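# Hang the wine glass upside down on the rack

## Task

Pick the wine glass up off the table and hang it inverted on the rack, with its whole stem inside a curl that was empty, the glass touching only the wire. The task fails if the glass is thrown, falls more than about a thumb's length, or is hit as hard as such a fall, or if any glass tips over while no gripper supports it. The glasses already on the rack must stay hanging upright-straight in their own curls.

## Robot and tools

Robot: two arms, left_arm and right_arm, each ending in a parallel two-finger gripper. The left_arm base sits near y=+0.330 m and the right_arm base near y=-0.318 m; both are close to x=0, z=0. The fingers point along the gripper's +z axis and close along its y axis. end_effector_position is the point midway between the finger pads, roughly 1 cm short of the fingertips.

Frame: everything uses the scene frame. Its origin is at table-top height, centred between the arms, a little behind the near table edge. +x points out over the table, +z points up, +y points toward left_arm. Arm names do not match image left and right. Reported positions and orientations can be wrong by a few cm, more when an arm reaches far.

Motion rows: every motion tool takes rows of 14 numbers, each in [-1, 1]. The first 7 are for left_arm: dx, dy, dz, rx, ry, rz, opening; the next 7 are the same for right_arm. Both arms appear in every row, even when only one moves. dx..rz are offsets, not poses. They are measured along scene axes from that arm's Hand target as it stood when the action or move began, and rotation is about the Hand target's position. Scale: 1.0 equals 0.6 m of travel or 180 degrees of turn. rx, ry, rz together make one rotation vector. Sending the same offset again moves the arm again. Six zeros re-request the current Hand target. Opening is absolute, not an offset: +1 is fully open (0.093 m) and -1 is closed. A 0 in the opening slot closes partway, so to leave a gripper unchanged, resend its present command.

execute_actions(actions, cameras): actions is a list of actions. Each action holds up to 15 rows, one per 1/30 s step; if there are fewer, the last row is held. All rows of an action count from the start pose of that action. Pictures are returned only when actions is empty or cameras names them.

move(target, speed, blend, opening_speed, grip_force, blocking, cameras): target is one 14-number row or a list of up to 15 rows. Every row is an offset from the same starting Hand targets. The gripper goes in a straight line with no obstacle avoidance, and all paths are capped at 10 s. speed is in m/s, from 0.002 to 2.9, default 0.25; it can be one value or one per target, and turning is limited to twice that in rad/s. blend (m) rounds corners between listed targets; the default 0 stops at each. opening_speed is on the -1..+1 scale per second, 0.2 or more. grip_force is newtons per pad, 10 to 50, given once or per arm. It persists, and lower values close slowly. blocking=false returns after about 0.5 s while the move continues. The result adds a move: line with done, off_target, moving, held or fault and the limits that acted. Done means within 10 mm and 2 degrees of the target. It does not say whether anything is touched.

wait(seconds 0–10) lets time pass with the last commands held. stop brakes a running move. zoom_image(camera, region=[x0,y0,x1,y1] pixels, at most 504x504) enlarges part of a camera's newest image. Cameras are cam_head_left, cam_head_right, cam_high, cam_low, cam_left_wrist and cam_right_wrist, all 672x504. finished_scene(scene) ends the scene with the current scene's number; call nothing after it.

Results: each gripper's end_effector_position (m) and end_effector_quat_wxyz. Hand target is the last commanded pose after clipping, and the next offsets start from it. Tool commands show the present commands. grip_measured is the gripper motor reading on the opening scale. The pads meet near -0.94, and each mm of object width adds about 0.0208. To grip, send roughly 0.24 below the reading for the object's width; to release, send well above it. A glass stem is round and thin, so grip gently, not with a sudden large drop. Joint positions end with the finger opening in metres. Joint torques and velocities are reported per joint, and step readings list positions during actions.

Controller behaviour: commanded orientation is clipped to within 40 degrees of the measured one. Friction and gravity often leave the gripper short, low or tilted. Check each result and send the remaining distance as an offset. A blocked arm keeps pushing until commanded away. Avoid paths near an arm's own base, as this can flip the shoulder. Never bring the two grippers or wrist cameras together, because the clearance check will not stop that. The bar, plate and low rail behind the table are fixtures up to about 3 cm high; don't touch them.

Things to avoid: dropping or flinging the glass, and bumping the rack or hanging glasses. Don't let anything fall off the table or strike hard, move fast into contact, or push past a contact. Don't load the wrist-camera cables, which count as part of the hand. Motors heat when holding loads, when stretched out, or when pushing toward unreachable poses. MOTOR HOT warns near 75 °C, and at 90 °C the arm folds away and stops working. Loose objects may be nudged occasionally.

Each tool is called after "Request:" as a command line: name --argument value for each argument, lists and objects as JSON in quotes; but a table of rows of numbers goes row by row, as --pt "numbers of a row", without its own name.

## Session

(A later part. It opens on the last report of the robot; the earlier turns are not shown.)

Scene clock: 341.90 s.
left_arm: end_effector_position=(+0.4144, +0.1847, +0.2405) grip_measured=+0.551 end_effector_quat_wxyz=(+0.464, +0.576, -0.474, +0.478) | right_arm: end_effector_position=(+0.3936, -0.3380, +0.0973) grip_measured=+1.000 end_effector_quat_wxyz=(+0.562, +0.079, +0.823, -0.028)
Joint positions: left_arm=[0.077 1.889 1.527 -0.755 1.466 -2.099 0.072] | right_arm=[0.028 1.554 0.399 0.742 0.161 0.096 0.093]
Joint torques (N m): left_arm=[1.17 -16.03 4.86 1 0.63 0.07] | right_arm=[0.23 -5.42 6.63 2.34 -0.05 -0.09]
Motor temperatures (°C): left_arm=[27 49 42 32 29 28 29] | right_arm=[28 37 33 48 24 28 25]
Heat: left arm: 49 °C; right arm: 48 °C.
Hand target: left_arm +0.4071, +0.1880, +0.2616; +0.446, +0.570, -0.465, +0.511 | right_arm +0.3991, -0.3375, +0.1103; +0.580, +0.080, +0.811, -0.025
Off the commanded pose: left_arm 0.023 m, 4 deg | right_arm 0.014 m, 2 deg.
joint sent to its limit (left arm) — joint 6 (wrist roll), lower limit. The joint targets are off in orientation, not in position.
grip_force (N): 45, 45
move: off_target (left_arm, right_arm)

Request:
move --target '[-0.011,0.002,-0.008,0,0,0,0.15,0,0,0,0,0,0,1]' --speed 0.04 --cameras '["cam_high","cam_head_left","cam_head_right","cam_low"]'

Scene clock: 356.53 s.
left_arm: end_effector_position=(+0.4071, +0.1869, +0.2396) grip_measured=+0.551 end_effector_quat_wxyz=(+0.464, +0.574, -0.472, +0.482) | right_arm: end_effector_position=(+0.3936, -0.3380, +0.0973) grip_measured=+1.000 end_effector_quat_wxyz=(+0.562, +0.079, +0.823, -0.028)
Joint positions: left_arm=[0.084 1.859 1.477 -0.728 1.474 -2.104 0.072] | right_arm=[0.028 1.554 0.399 0.742 0.161 0.096 0.093]
Joint torques (N m): left_arm=[0.9 -15.23 4.6 1.05 0.48 0.12] | right_arm=[0.24 -5.46 6.63 2.35 -0.03 -0.1]
Heat: left arm: 53 °C; right arm: 48 °C.
Hand target: left_arm +0.4005, +0.1892, +0.2568; +0.446, +0.569, -0.465, +0.511 | right_arm +0.3991, -0.3375, +0.1103; +0.580, +0.080, +0.811, -0.025
Off the commanded pose: left_arm 0.019 m, 4 deg | right_arm 0.014 m, 2 deg.
joint sent to its limit (left arm) — joint 6 (wrist roll), lower limit. The joint targets are off in orientation, not in position.
grip_force (N): 45, 45
move: off_target (left_arm, right_arm)
Images, in order (width x height): cam_head_left 672x504, cam_head_right 672x504, cam_high 672x504, cam_low 672x504.

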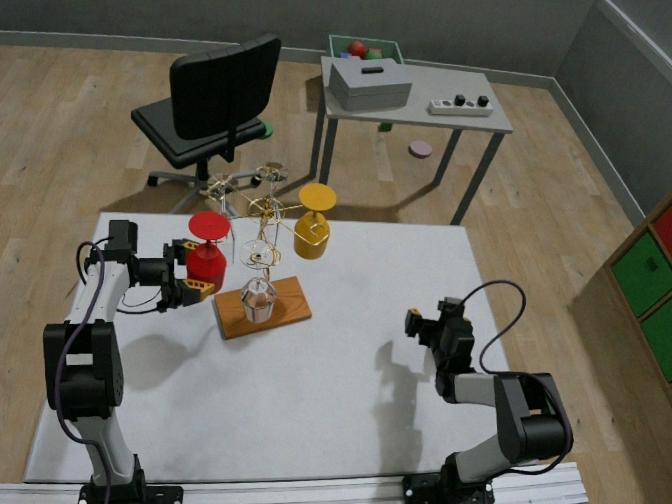

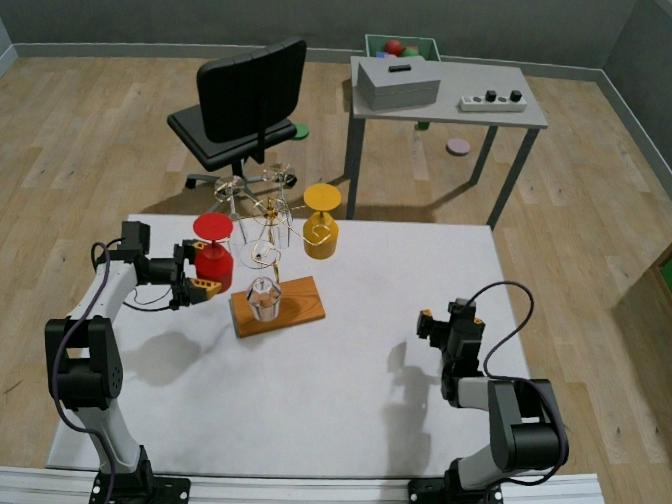

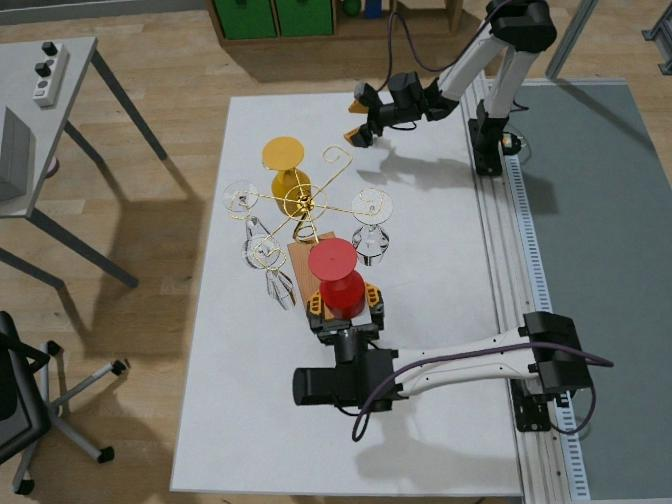

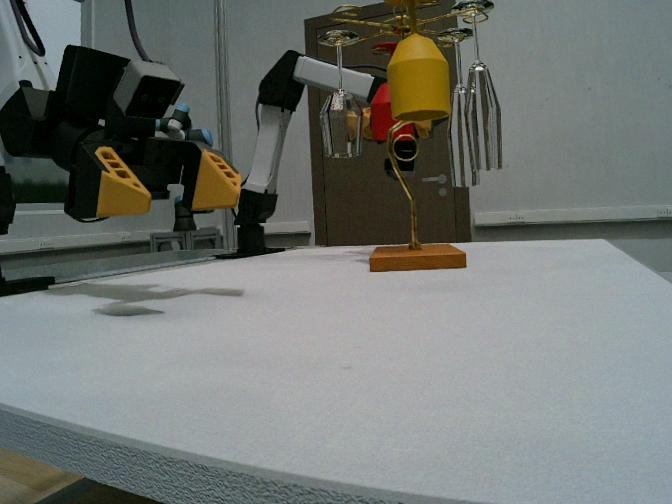

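Request:
zoom_image --camera "cam_high" --region '[280, 190, 400, 280]'

Request:
zoom_image --camera "cam_low" --region '[350, 10, 440, 80]'

Request:
zoom_image --camera "cam_head_right" --region '[180, 170, 320, 290]'

Scaled by 4.200 from the camera's 672x504 image, which has a finer 960x720 frame.

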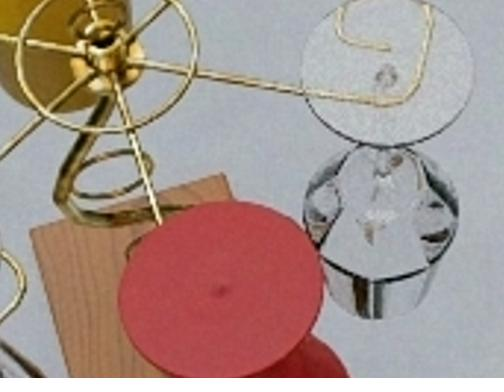

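Scaled by 5.600 from the camera's 672x504 image, which has a finer 960x720 frame.

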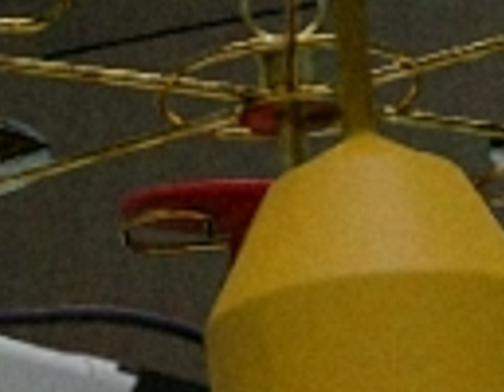

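Scaled by 3.600 from the camera's 672x504 image, which has a finer 960x720 frame.

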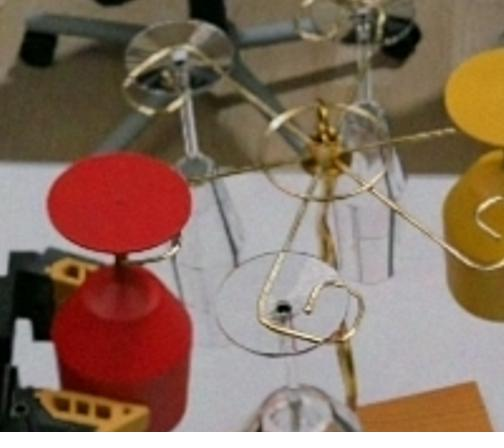

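Request:
zoom_image --camera "cam_head_right" --region '[195, 205, 250, 255]'

Request:
zoom_image --camera "cam_head_left" --region '[185, 205, 240, 255]'

Request:
zoom_image --camera "cam_low" --region '[365, 30, 405, 62]'

Scaled by 9.164 from the camera's 672x504 image, which has a finer 960x720 frame.

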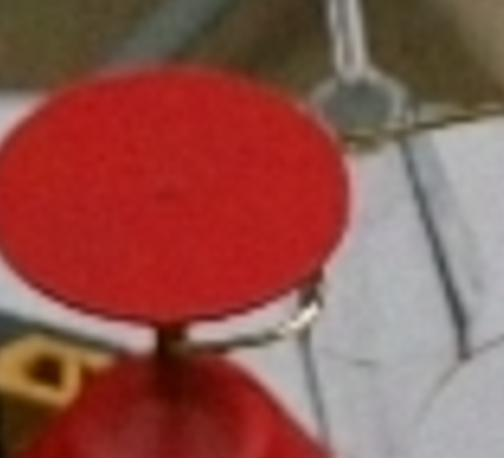

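Scaled by 9.164 from the camera's 672x504 image, which has a finer 960x720 frame.

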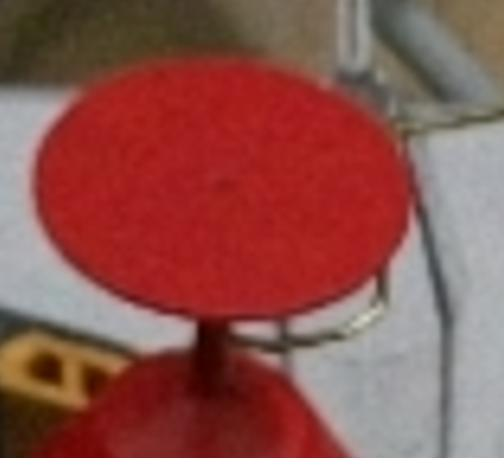

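Scaled by 12.600 from the camera's 672x504 image, which has a finer 960x720 frame.

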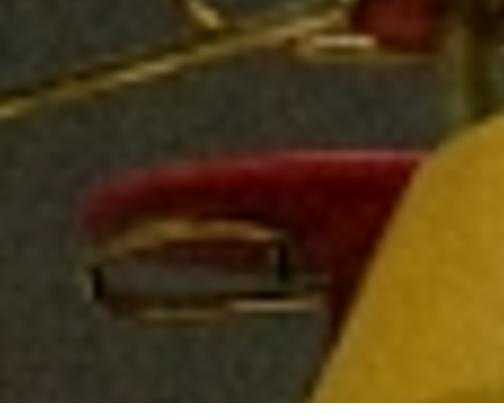

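Request:
zoom_image --camera "cam_head_left" --region '[198, 234, 222, 252]'

Request:
zoom_image --camera "cam_head_right" --region '[203, 234, 227, 252]'

Request:
zoom_image --camera "cam_low" --region '[384, 48, 400, 60]'

Scaled by 21.000 from the camera's 672x504 image, which has a finer 960x720 frame.

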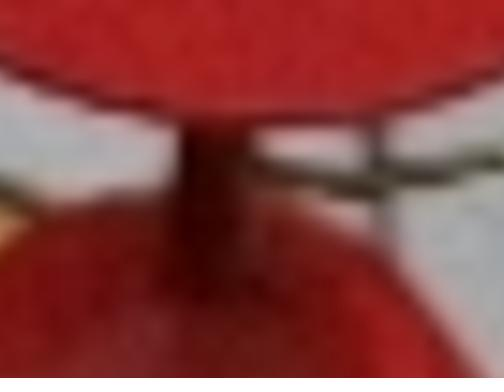

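Scaled by 21.000 from the camera's 672x504 image, which has a finer 960x720 frame.

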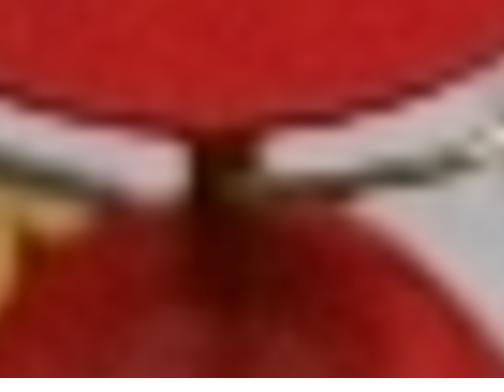

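Scaled by 31.500 from the camera's 672x504 image, which has a finer 960x720 frame.

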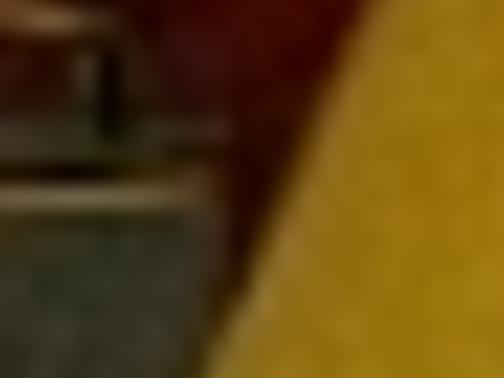

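Request:
move --target '[0.0,-0.001,-0.012,0,0,0,0.15,0,0,0,0,0,0,1]' --speed 0.03 --cameras '["cam_head_right","cam_low"]'

Request:
zoom_image --camera "cam_head_right" --region '[195, 215, 250, 255]'

Request:
zoom_image --camera "cam_low" --region '[365, 30, 405, 62]'

Scene clock: 379.93 s.
left_arm: end_effector_position=(+0.4065, +0.1866, +0.2384) grip_measured=+0.551 end_effector_quat_wxyz=(+0.466, +0.565, -0.475, +0.488) | right_arm: end_effector_position=(+0.3936, -0.3380, +0.0973) grip_measured=+1.000 end_effector_quat_wxyz=(+0.562, +0.079, +0.823, -0.028)
Joint positions: left_arm=[0.084 1.859 1.459 -0.694 1.49 -2.104 0.072] | right_arm=[0.028 1.554 0.399 0.742 0.161 0.096 0.093]
Joint torques (N m): left_arm=[0.76 -14.83 4.29 0.97 0.38 0.06] | right_arm=[0.27 -5.44 6.65 2.34 -0.04 -0.1]
Heat: left arm: 51 °C; right arm: 48 °C.
Hand target: left_arm +0.4005, +0.1885, +0.2497; +0.446, +0.569, -0.465, +0.511 | right_arm +0.3991, -0.3375, +0.1103; +0.580, +0.080, +0.811, -0.025
Off the commanded pose: left_arm 0.013 m, 4 deg | right_arm 0.014 m, 2 deg.
joint sent to its limit (left arm) — joint 6 (wrist roll), lower limit. The joint targets are off in orientation, not in position.
grip_force (N): 45, 45
move: off_target (left_arm, right_arm)
Images, in order (width x height): cam_head_right 672x504, cam_low 672x504.

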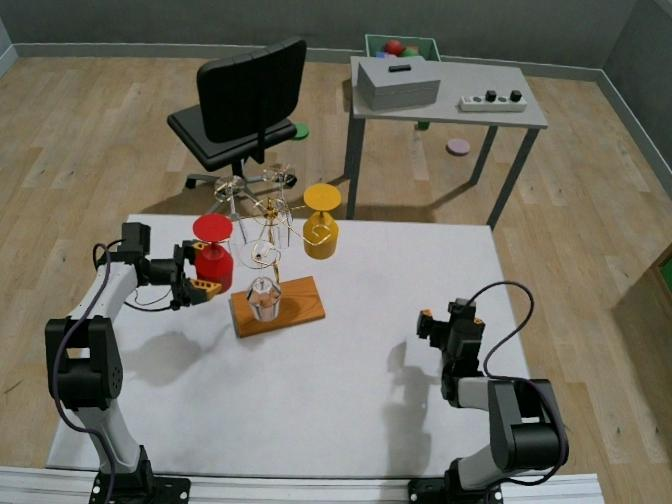

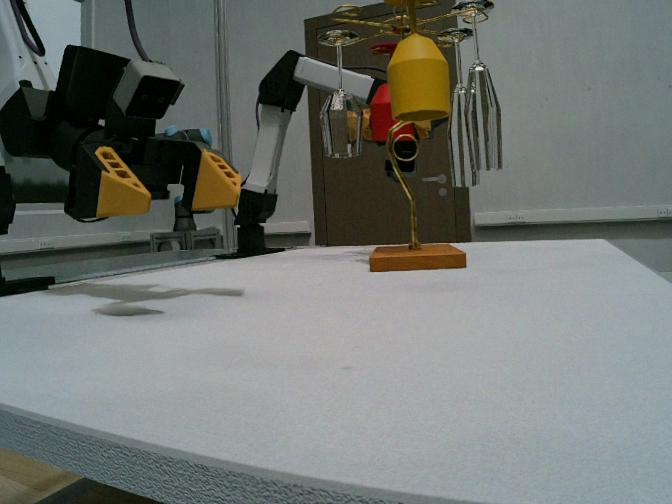

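Scaled by 9.164 from the camera's 672x504 image, which has a finer 960x720 frame.

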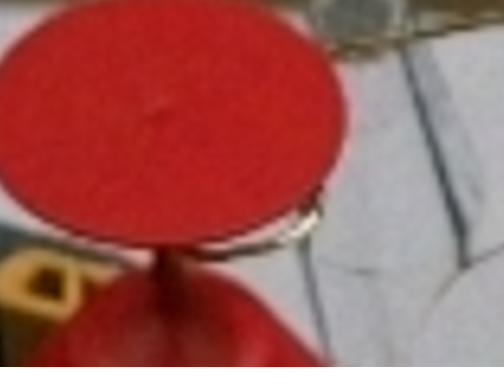

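Scaled by 12.600 from the camera's 672x504 image, which has a finer 960x720 frame.

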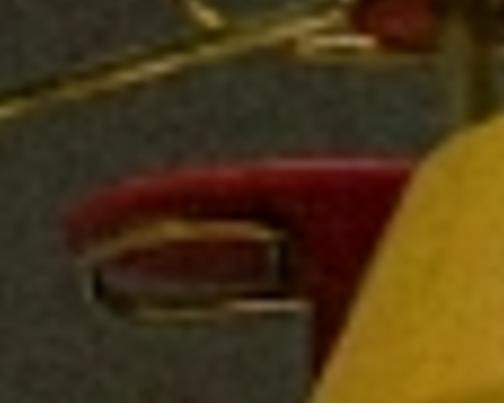

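Request:
move --target '[0.002,-0.001,-0.012,0,0,0,0.15,0,0,0,0,0,0,1]' --speed 0.03 --cameras '["cam_head_right","cam_low"]'

Request:
zoom_image --camera "cam_head_right" --region '[195, 215, 250, 255]'

Request:
zoom_image --camera "cam_low" --region '[365, 30, 405, 62]'

Scene clock: 383.70 s.
left_arm: end_effector_position=(+0.4066, +0.1865, +0.2378) grip_measured=+0.551 end_effector_quat_wxyz=(+0.465, +0.558, -0.478, +0.494) | right_arm: end_effector_position=(+0.3936, -0.3380, +0.0973) grip_measured=+1.000 end_effector_quat_wxyz=(+0.562, +0.079, +0.823, -0.028)
Joint positions: left_arm=[0.084 1.859 1.447 -0.664 1.502 -2.106 0.072] | right_arm=[0.028 1.554 0.399 0.742 0.161 0.096 0.093]
Joint torques (N m): left_arm=[0.59 -13.93 4.04 0.87 0.23 0.1] | right_arm=[0.18 -5.46 6.56 2.33 -0.05 -0.09]
Heat: left arm: 51 °C; right arm: 48 °C.
Hand target: left_arm +0.4017, +0.1879, +0.2425; +0.446, +0.569, -0.465, +0.511 | right_arm +0.3991, -0.3375, +0.1103; +0.580, +0.080, +0.811, -0.025
Off the commanded pose: left_arm 0.007 m, 4 deg | right_arm 0.014 m, 2 deg.
joint sent to its limit (left arm) — joint 6 (wrist roll), lower limit. The joint targets are off in orientation, not in position.
grip_force (N): 45, 45
move: off_target (left_arm, right_arm)
Images, in order (width x height): cam_head_right 672x504, cam_low 672x504.

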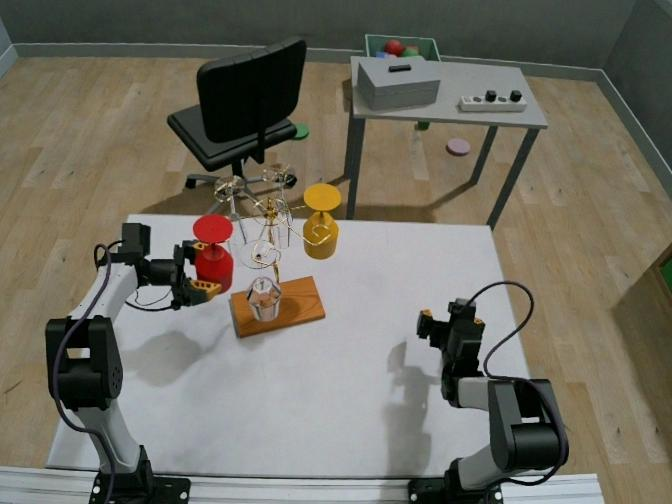

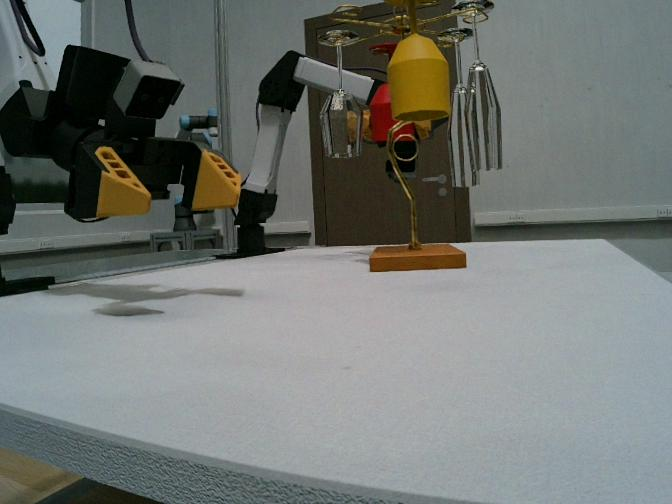

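Scaled by 9.164 from the camera's 672x504 image, which has a finer 960x720 frame.

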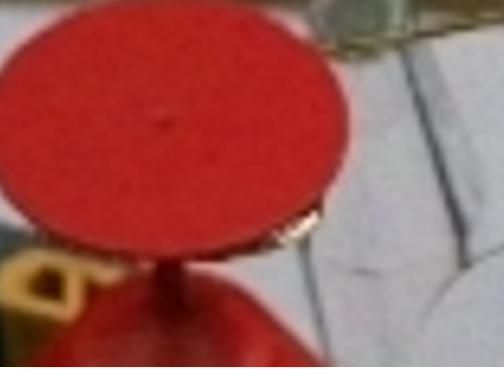

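Scaled by 12.600 from the camera's 672x504 image, which has a finer 960x720 frame.

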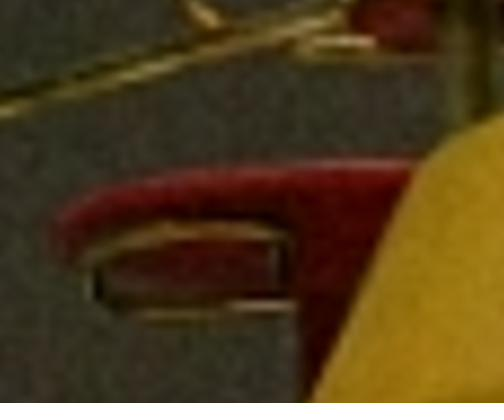

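Request:
move --target '[0.004,0,-0.004,0,0,0,0.85,0,0,0,0,0,0,1]' --speed 0.03 --opening_speed 0.25 --cameras '["cam_head_right","cam_low","cam_high","cam_left_wrist"]'

Request:
zoom_image --camera "cam_head_right" --region '[170, 195, 270, 315]'

Request:
zoom_image --camera "cam_low" --region '[340, 20, 440, 160]'

Request:
zoom_image --camera "cam_high" --region '[280, 200, 410, 340]'

Scene clock: 394.17 s.
left_arm: end_effector_position=(+0.4077, +0.1870, +0.2318) grip_measured=+0.849 end_effector_quat_wxyz=(+0.458, +0.567, -0.479, +0.489) | right_arm: end_effector_position=(+0.3936, -0.3380, +0.0973) grip_measured=+1.000 end_effector_quat_wxyz=(+0.562, +0.079, +0.823, -0.028)
Joint positions: left_arm=[0.084 1.859 1.439 -0.661 1.476 -2.106 0.086] | right_arm=[0.028 1.554 0.399 0.742 0.161 0.096 0.093]
Joint torques (N m): left_arm=[0.54 -12.9 4.89 0.95 0.48 0.14] | right_arm=[0.2 -5.42 6.56 2.33 -0.06 -0.09]
Heat: left arm: 51 °C; right arm: 49 °C.
Hand target: left_arm +0.4041, +0.1879, +0.2400; +0.446, +0.569, -0.465, +0.511 | right_arm +0.3991, -0.3375, +0.1103; +0.580, +0.080, +0.811, -0.025
Off the commanded pose: left_arm 0.009 m, 3 deg | right_arm 0.014 m, 2 deg.
joint sent to its limit (left arm) — joint 6 (wrist roll), lower limit. The joint targets are off in orientation, not in position.
grip_force (N): 45, 45
move: off_target (left_arm, right_arm)
camera_calibration:
cam_left_wrist: T_world_to_cam=[[0.990805, 0.134554, -0.0141821, -0.423834], [-0.0331545, 0.34308, 0.938721, -0.230394], [0.131174, -0.929619, 0.344386, 0.124641], [0, 0, 0, 1]] pos_world=[0.395949, 0.25194, 0.16734]
Images, in order (width x height): cam_head_right 672x504, cam_high 672x504, cam_low 672x504, cam_left_wrist 672x504.

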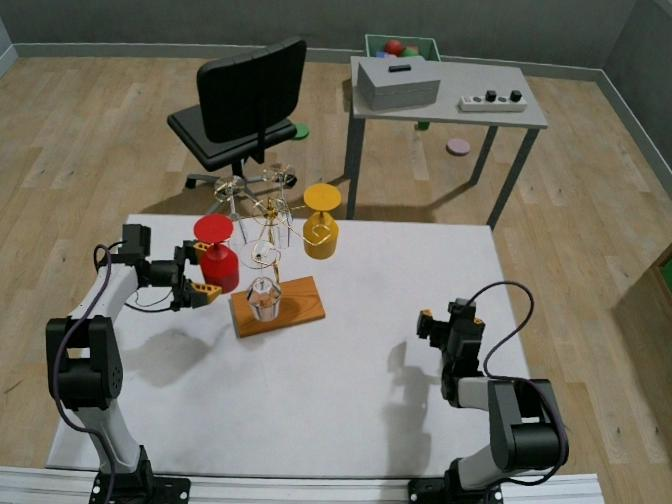

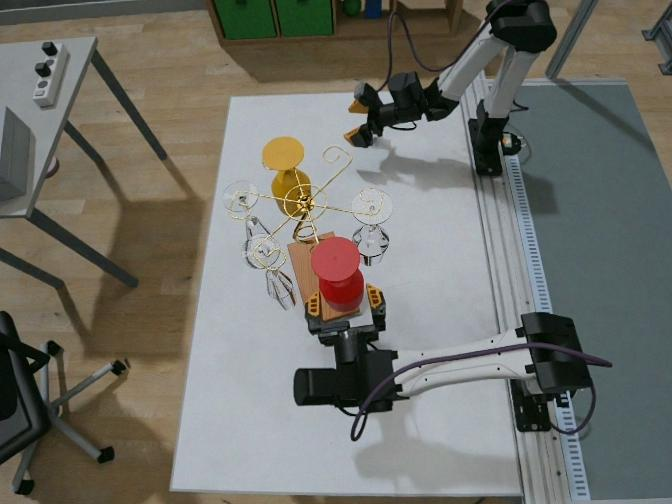

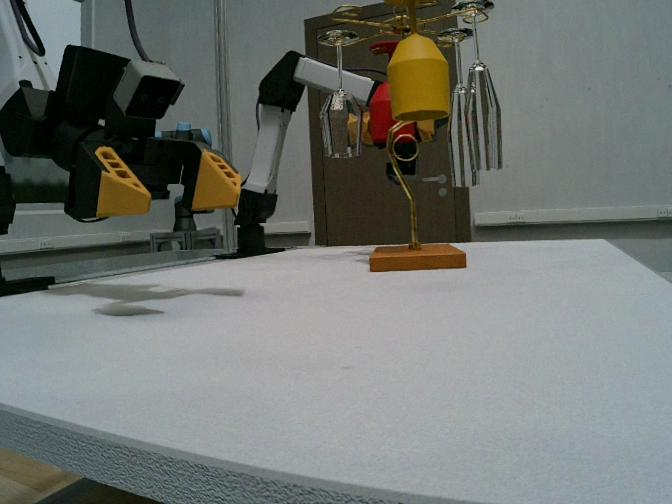

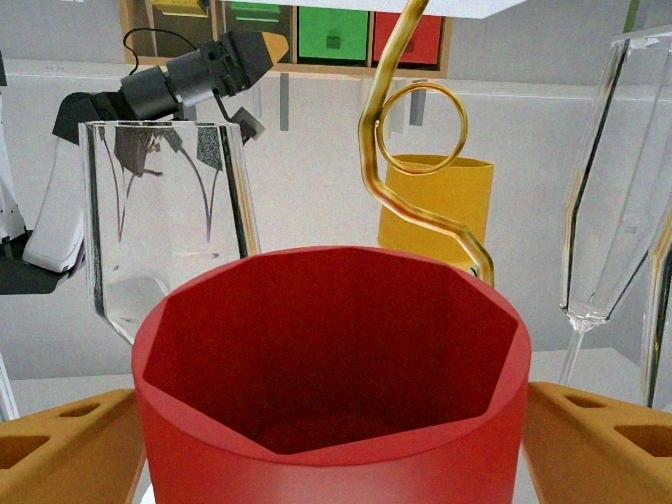

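Scaled by 4.200 from the camera's 672x504 image, which has a finer 960x720 frame.

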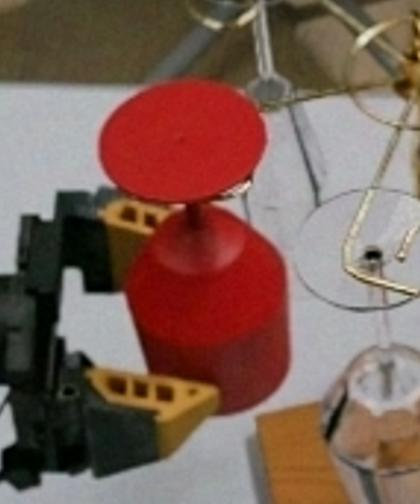

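Scaled by 3.600 from the camera's 672x504 image, which has a finer 960x720 frame.

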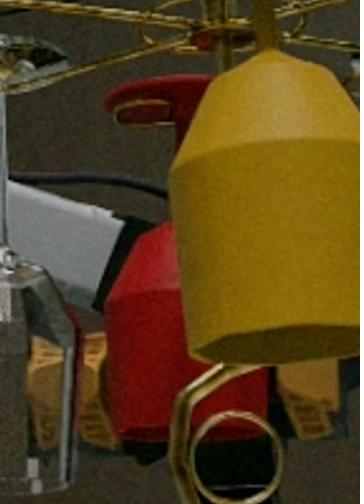

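Scaled by 3.600 from the camera's 672x504 image, which has a finer 960x720 frame.

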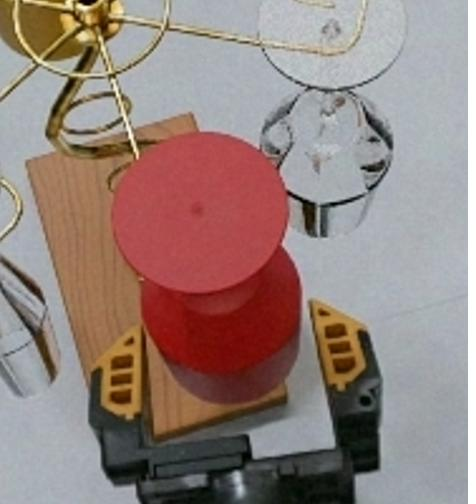

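Request:
zoom_image --camera "cam_head_right" --region '[190, 205, 240, 265]'

Request:
zoom_image --camera "cam_low" --region '[365, 30, 405, 70]'

Request:
zoom_image --camera "cam_left_wrist" --region '[100, 230, 600, 504]'

Scaled by 8.400 from the camera's 672x504 image, which has a finer 960x720 frame.

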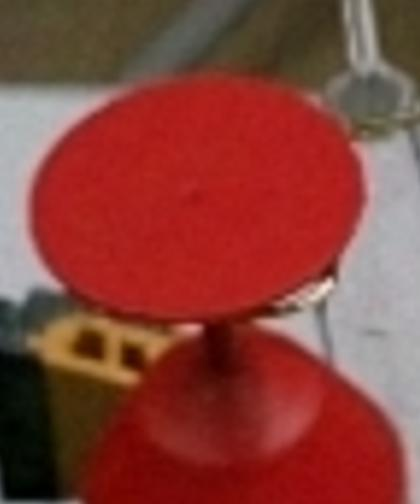

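Scaled by 12.600 from the camera's 672x504 image, which has a finer 960x720 frame.

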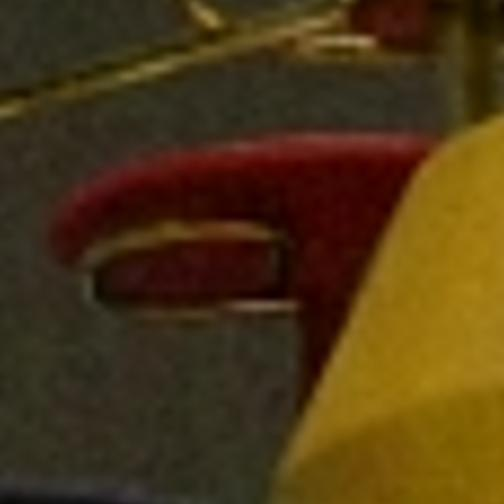

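Scaled by 1.008 from the camera's 672x504 image, which has a finer 960x720 frame.

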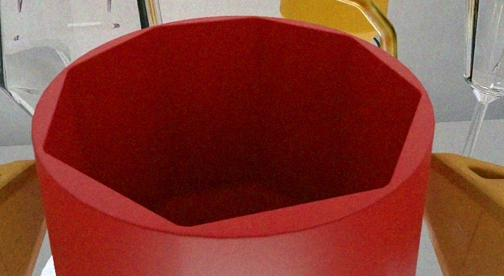

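Request:
move --target '[0.007,0,0.004,0,0,0,1,0,0,0,0,0,0,1]' --speed 0.02 --opening_speed 0.25 --cameras '["cam_head_right","cam_low","cam_high","cam_head_left"]'

Request:
zoom_image --camera "cam_head_right" --region '[170, 195, 270, 315]'

Request:
zoom_image --camera "cam_high" --region '[280, 200, 410, 340]'

Request:
zoom_image --camera "cam_head_left" --region '[180, 200, 240, 270]'

Scene clock: 407.83 s.
left_arm: end_effector_position=(+0.4072, +0.1870, +0.2314) grip_measured=+1.000 end_effector_quat_wxyz=(+0.460, +0.569, -0.477, +0.487) | right_arm: end_effector_position=(+0.3936, -0.3380, +0.0973) grip_measured=+1.000 end_effector_quat_wxyz=(+0.562, +0.079, +0.823, -0.028)
Joint positions: left_arm=[0.084 1.859 1.439 -0.668 1.476 -2.106 0.093] | right_arm=[0.028 1.554 0.399 0.742 0.161 0.096 0.093]
Joint torques (N m): left_arm=[0.51 -11.55 7.12 0.93 0.5 0.14] | right_arm=[0.21 -5.45 6.54 2.36 -0.04 -0.11]
Heat: left arm: 50 °C; right arm: 49 °C.
Hand target: left_arm +0.4083, +0.1880, +0.2424; +0.446, +0.569, -0.465, +0.511 | right_arm +0.3991, -0.3375, +0.1103; +0.580, +0.080, +0.811, -0.025
Off the commanded pose: left_arm 0.011 m, 3 deg | right_arm 0.014 m, 2 deg.
joint sent to its limit (left arm) — joint 6 (wrist roll), lower limit. The joint targets are off in orientation, not in position.
grip_force (N): 45, 45
move: off_target (left_arm, right_arm)
Images, in order (width x height): cam_head_left 672x504, cam_head_right 672x504, cam_high 672x504, cam_low 672x504.

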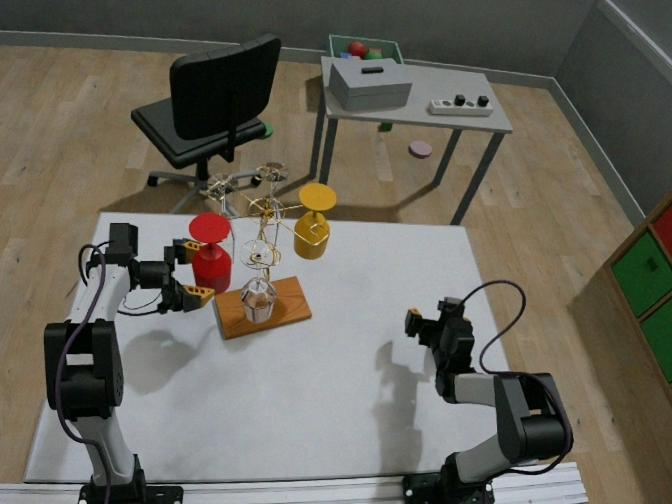

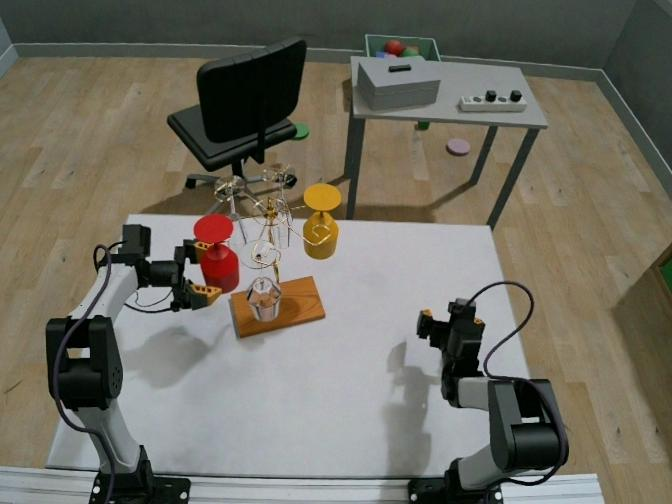

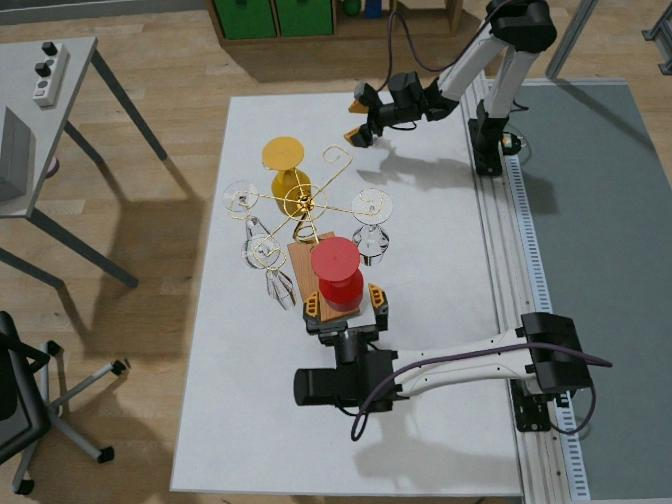

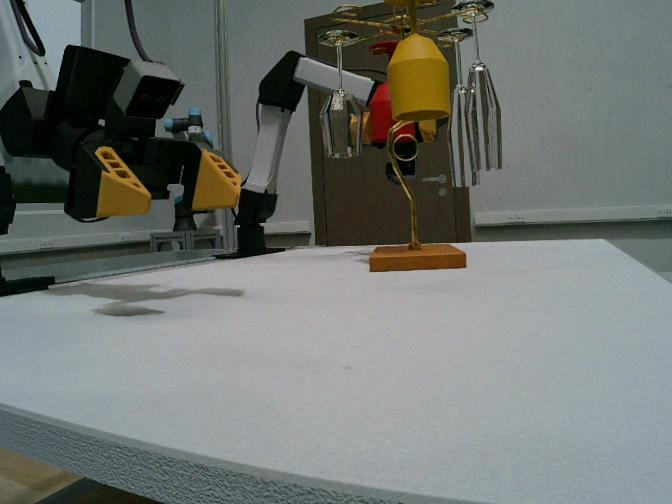

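Scaled by 4.200 from the camera's 672x504 image, which has a finer 960x720 frame.

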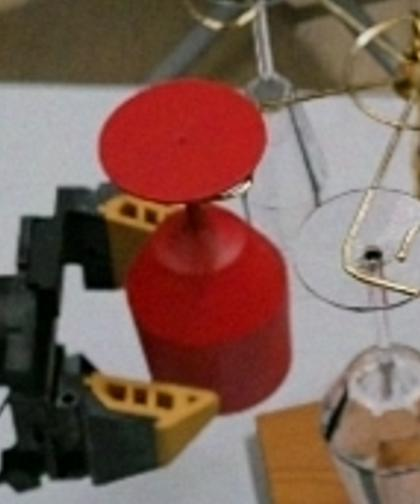

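Scaled by 3.600 from the camera's 672x504 image, which has a finer 960x720 frame.

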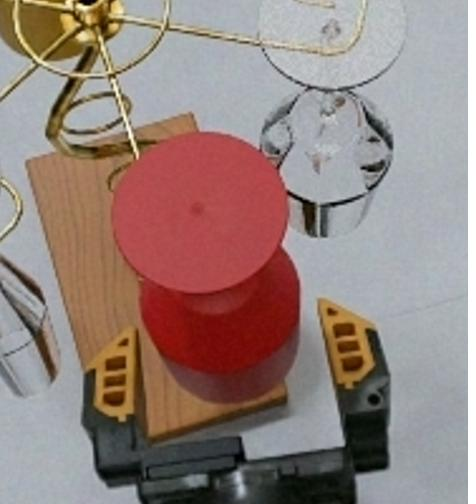

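Scaled by 7.200 from the camera's 672x504 image, which has a finer 960x720 frame.

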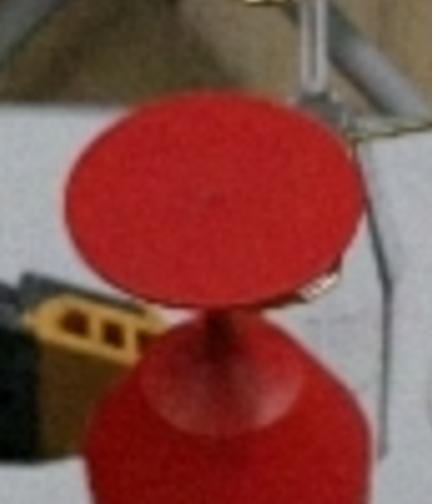

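Request:
move --target '[0,0.02,-0.008,0,0,0,1,0,0,0,0,0,0,1]' --speed 0.02 --cameras '["cam_head_right","cam_low","cam_high","cam_left_wrist"]'

Request:
zoom_image --camera "cam_head_right" --region '[170, 195, 270, 315]'

Request:
zoom_image --camera "cam_high" --region '[280, 200, 410, 340]'

Request:
zoom_image --camera "cam_low" --region '[340, 20, 440, 160]'

Scene clock: 425.17 s.
left_arm: end_effector_position=(+0.4101, +0.1969, +0.2296) grip_measured=+1.000 end_effector_quat_wxyz=(+0.453, +0.575, -0.470, +0.493) | right_arm: end_effector_position=(+0.3936, -0.3380, +0.0973) grip_measured=+1.000 end_effector_quat_wxyz=(+0.562, +0.079, +0.823, -0.028)
Joint positions: left_arm=[0.109 1.859 1.431 -0.659 1.476 -2.106 0.093] | right_arm=[0.028 1.554 0.399 0.742 0.161 0.096 0.093]
Joint torques (N m): left_arm=[1.06 -12.12 4.85 1.05 0.63 0.14] | right_arm=[0.17 -5.42 6.64 2.34 -0.03 -0.09]
Heat: left arm: 49 °C; right arm: 49 °C.
Hand target: left_arm +0.4083, +0.1999, +0.2377; +0.446, +0.569, -0.465, +0.511 | right_arm +0.3991, -0.3375, +0.1103; +0.580, +0.080, +0.811, -0.025
Off the commanded pose: left_arm 0.009 m, 2 deg | right_arm 0.014 m, 2 deg.
joint sent to its limit (left arm) — joint 6 (wrist roll), lower limit. The joint targets still meet the commanded pose.
grip_force (N): 45, 45
move: off_target (right_arm)
camera_calibration:
cam_left_wrist: T_world_to_cam=[[0.987004, 0.159379, -0.0205357, -0.429419], [-0.0357202, 0.342192, 0.938951, -0.230457], [0.156676, -0.926015, 0.343438, 0.123239], [0, 0, 0, 1]] pos_world=[0.396297, 0.261422, 0.165245]
Images, in order (width x height): cam_head_right 672x504, cam_high 672x504, cam_low 672x504, cam_left_wrist 672x504.

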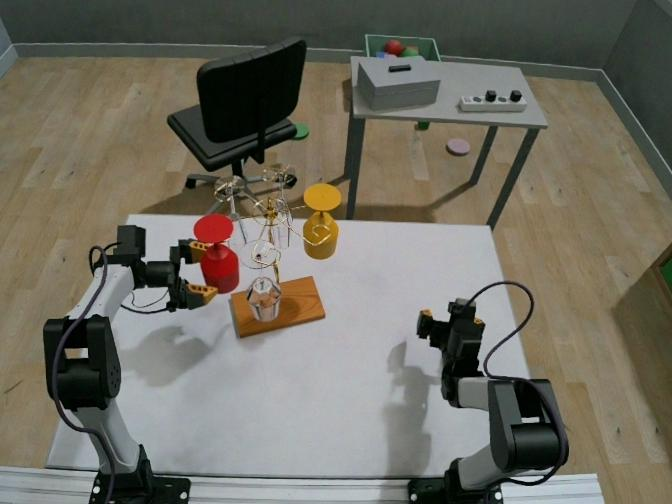

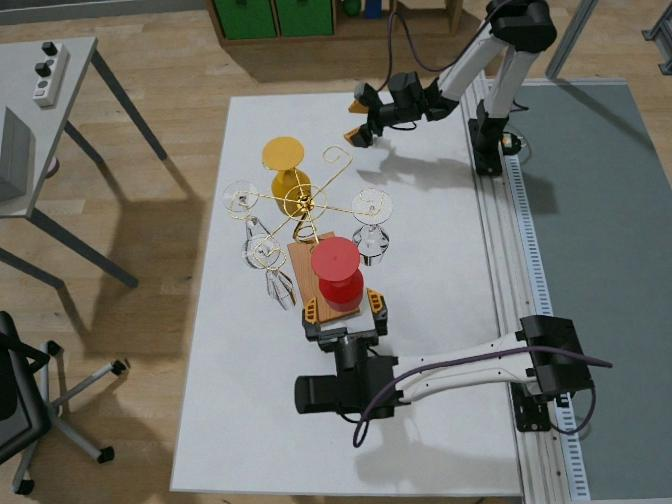

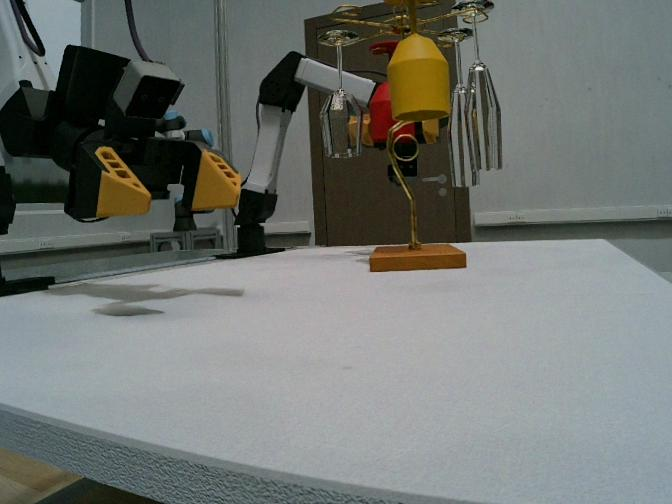

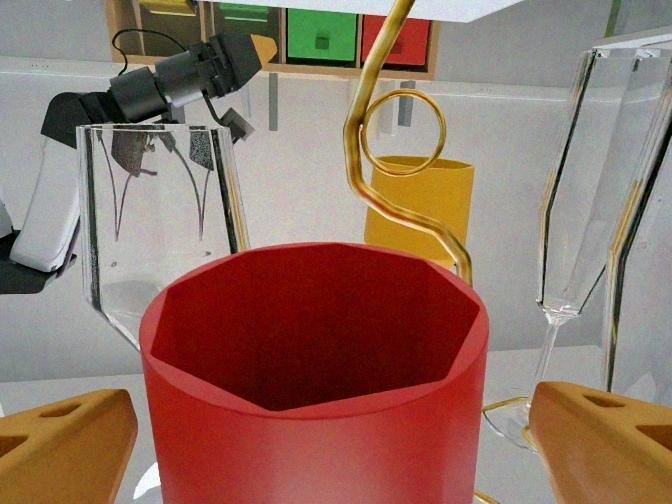

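Scaled by 4.200 from the camera's 672x504 image, which has a finer 960x720 frame.

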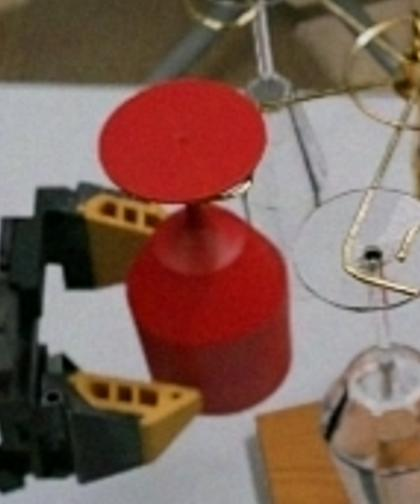

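Scaled by 3.600 from the camera's 672x504 image, which has a finer 960x720 frame.

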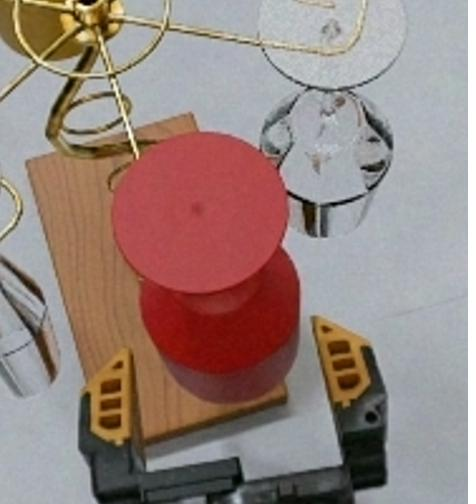

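Scaled by 3.600 from the camera's 672x504 image, which has a finer 960x720 frame.

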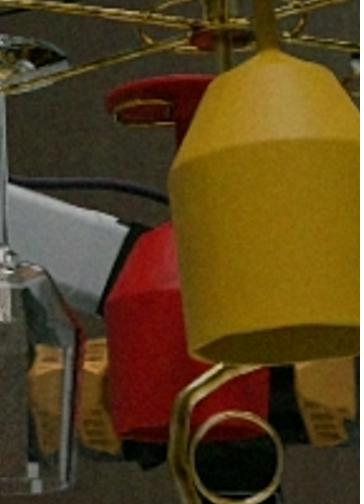

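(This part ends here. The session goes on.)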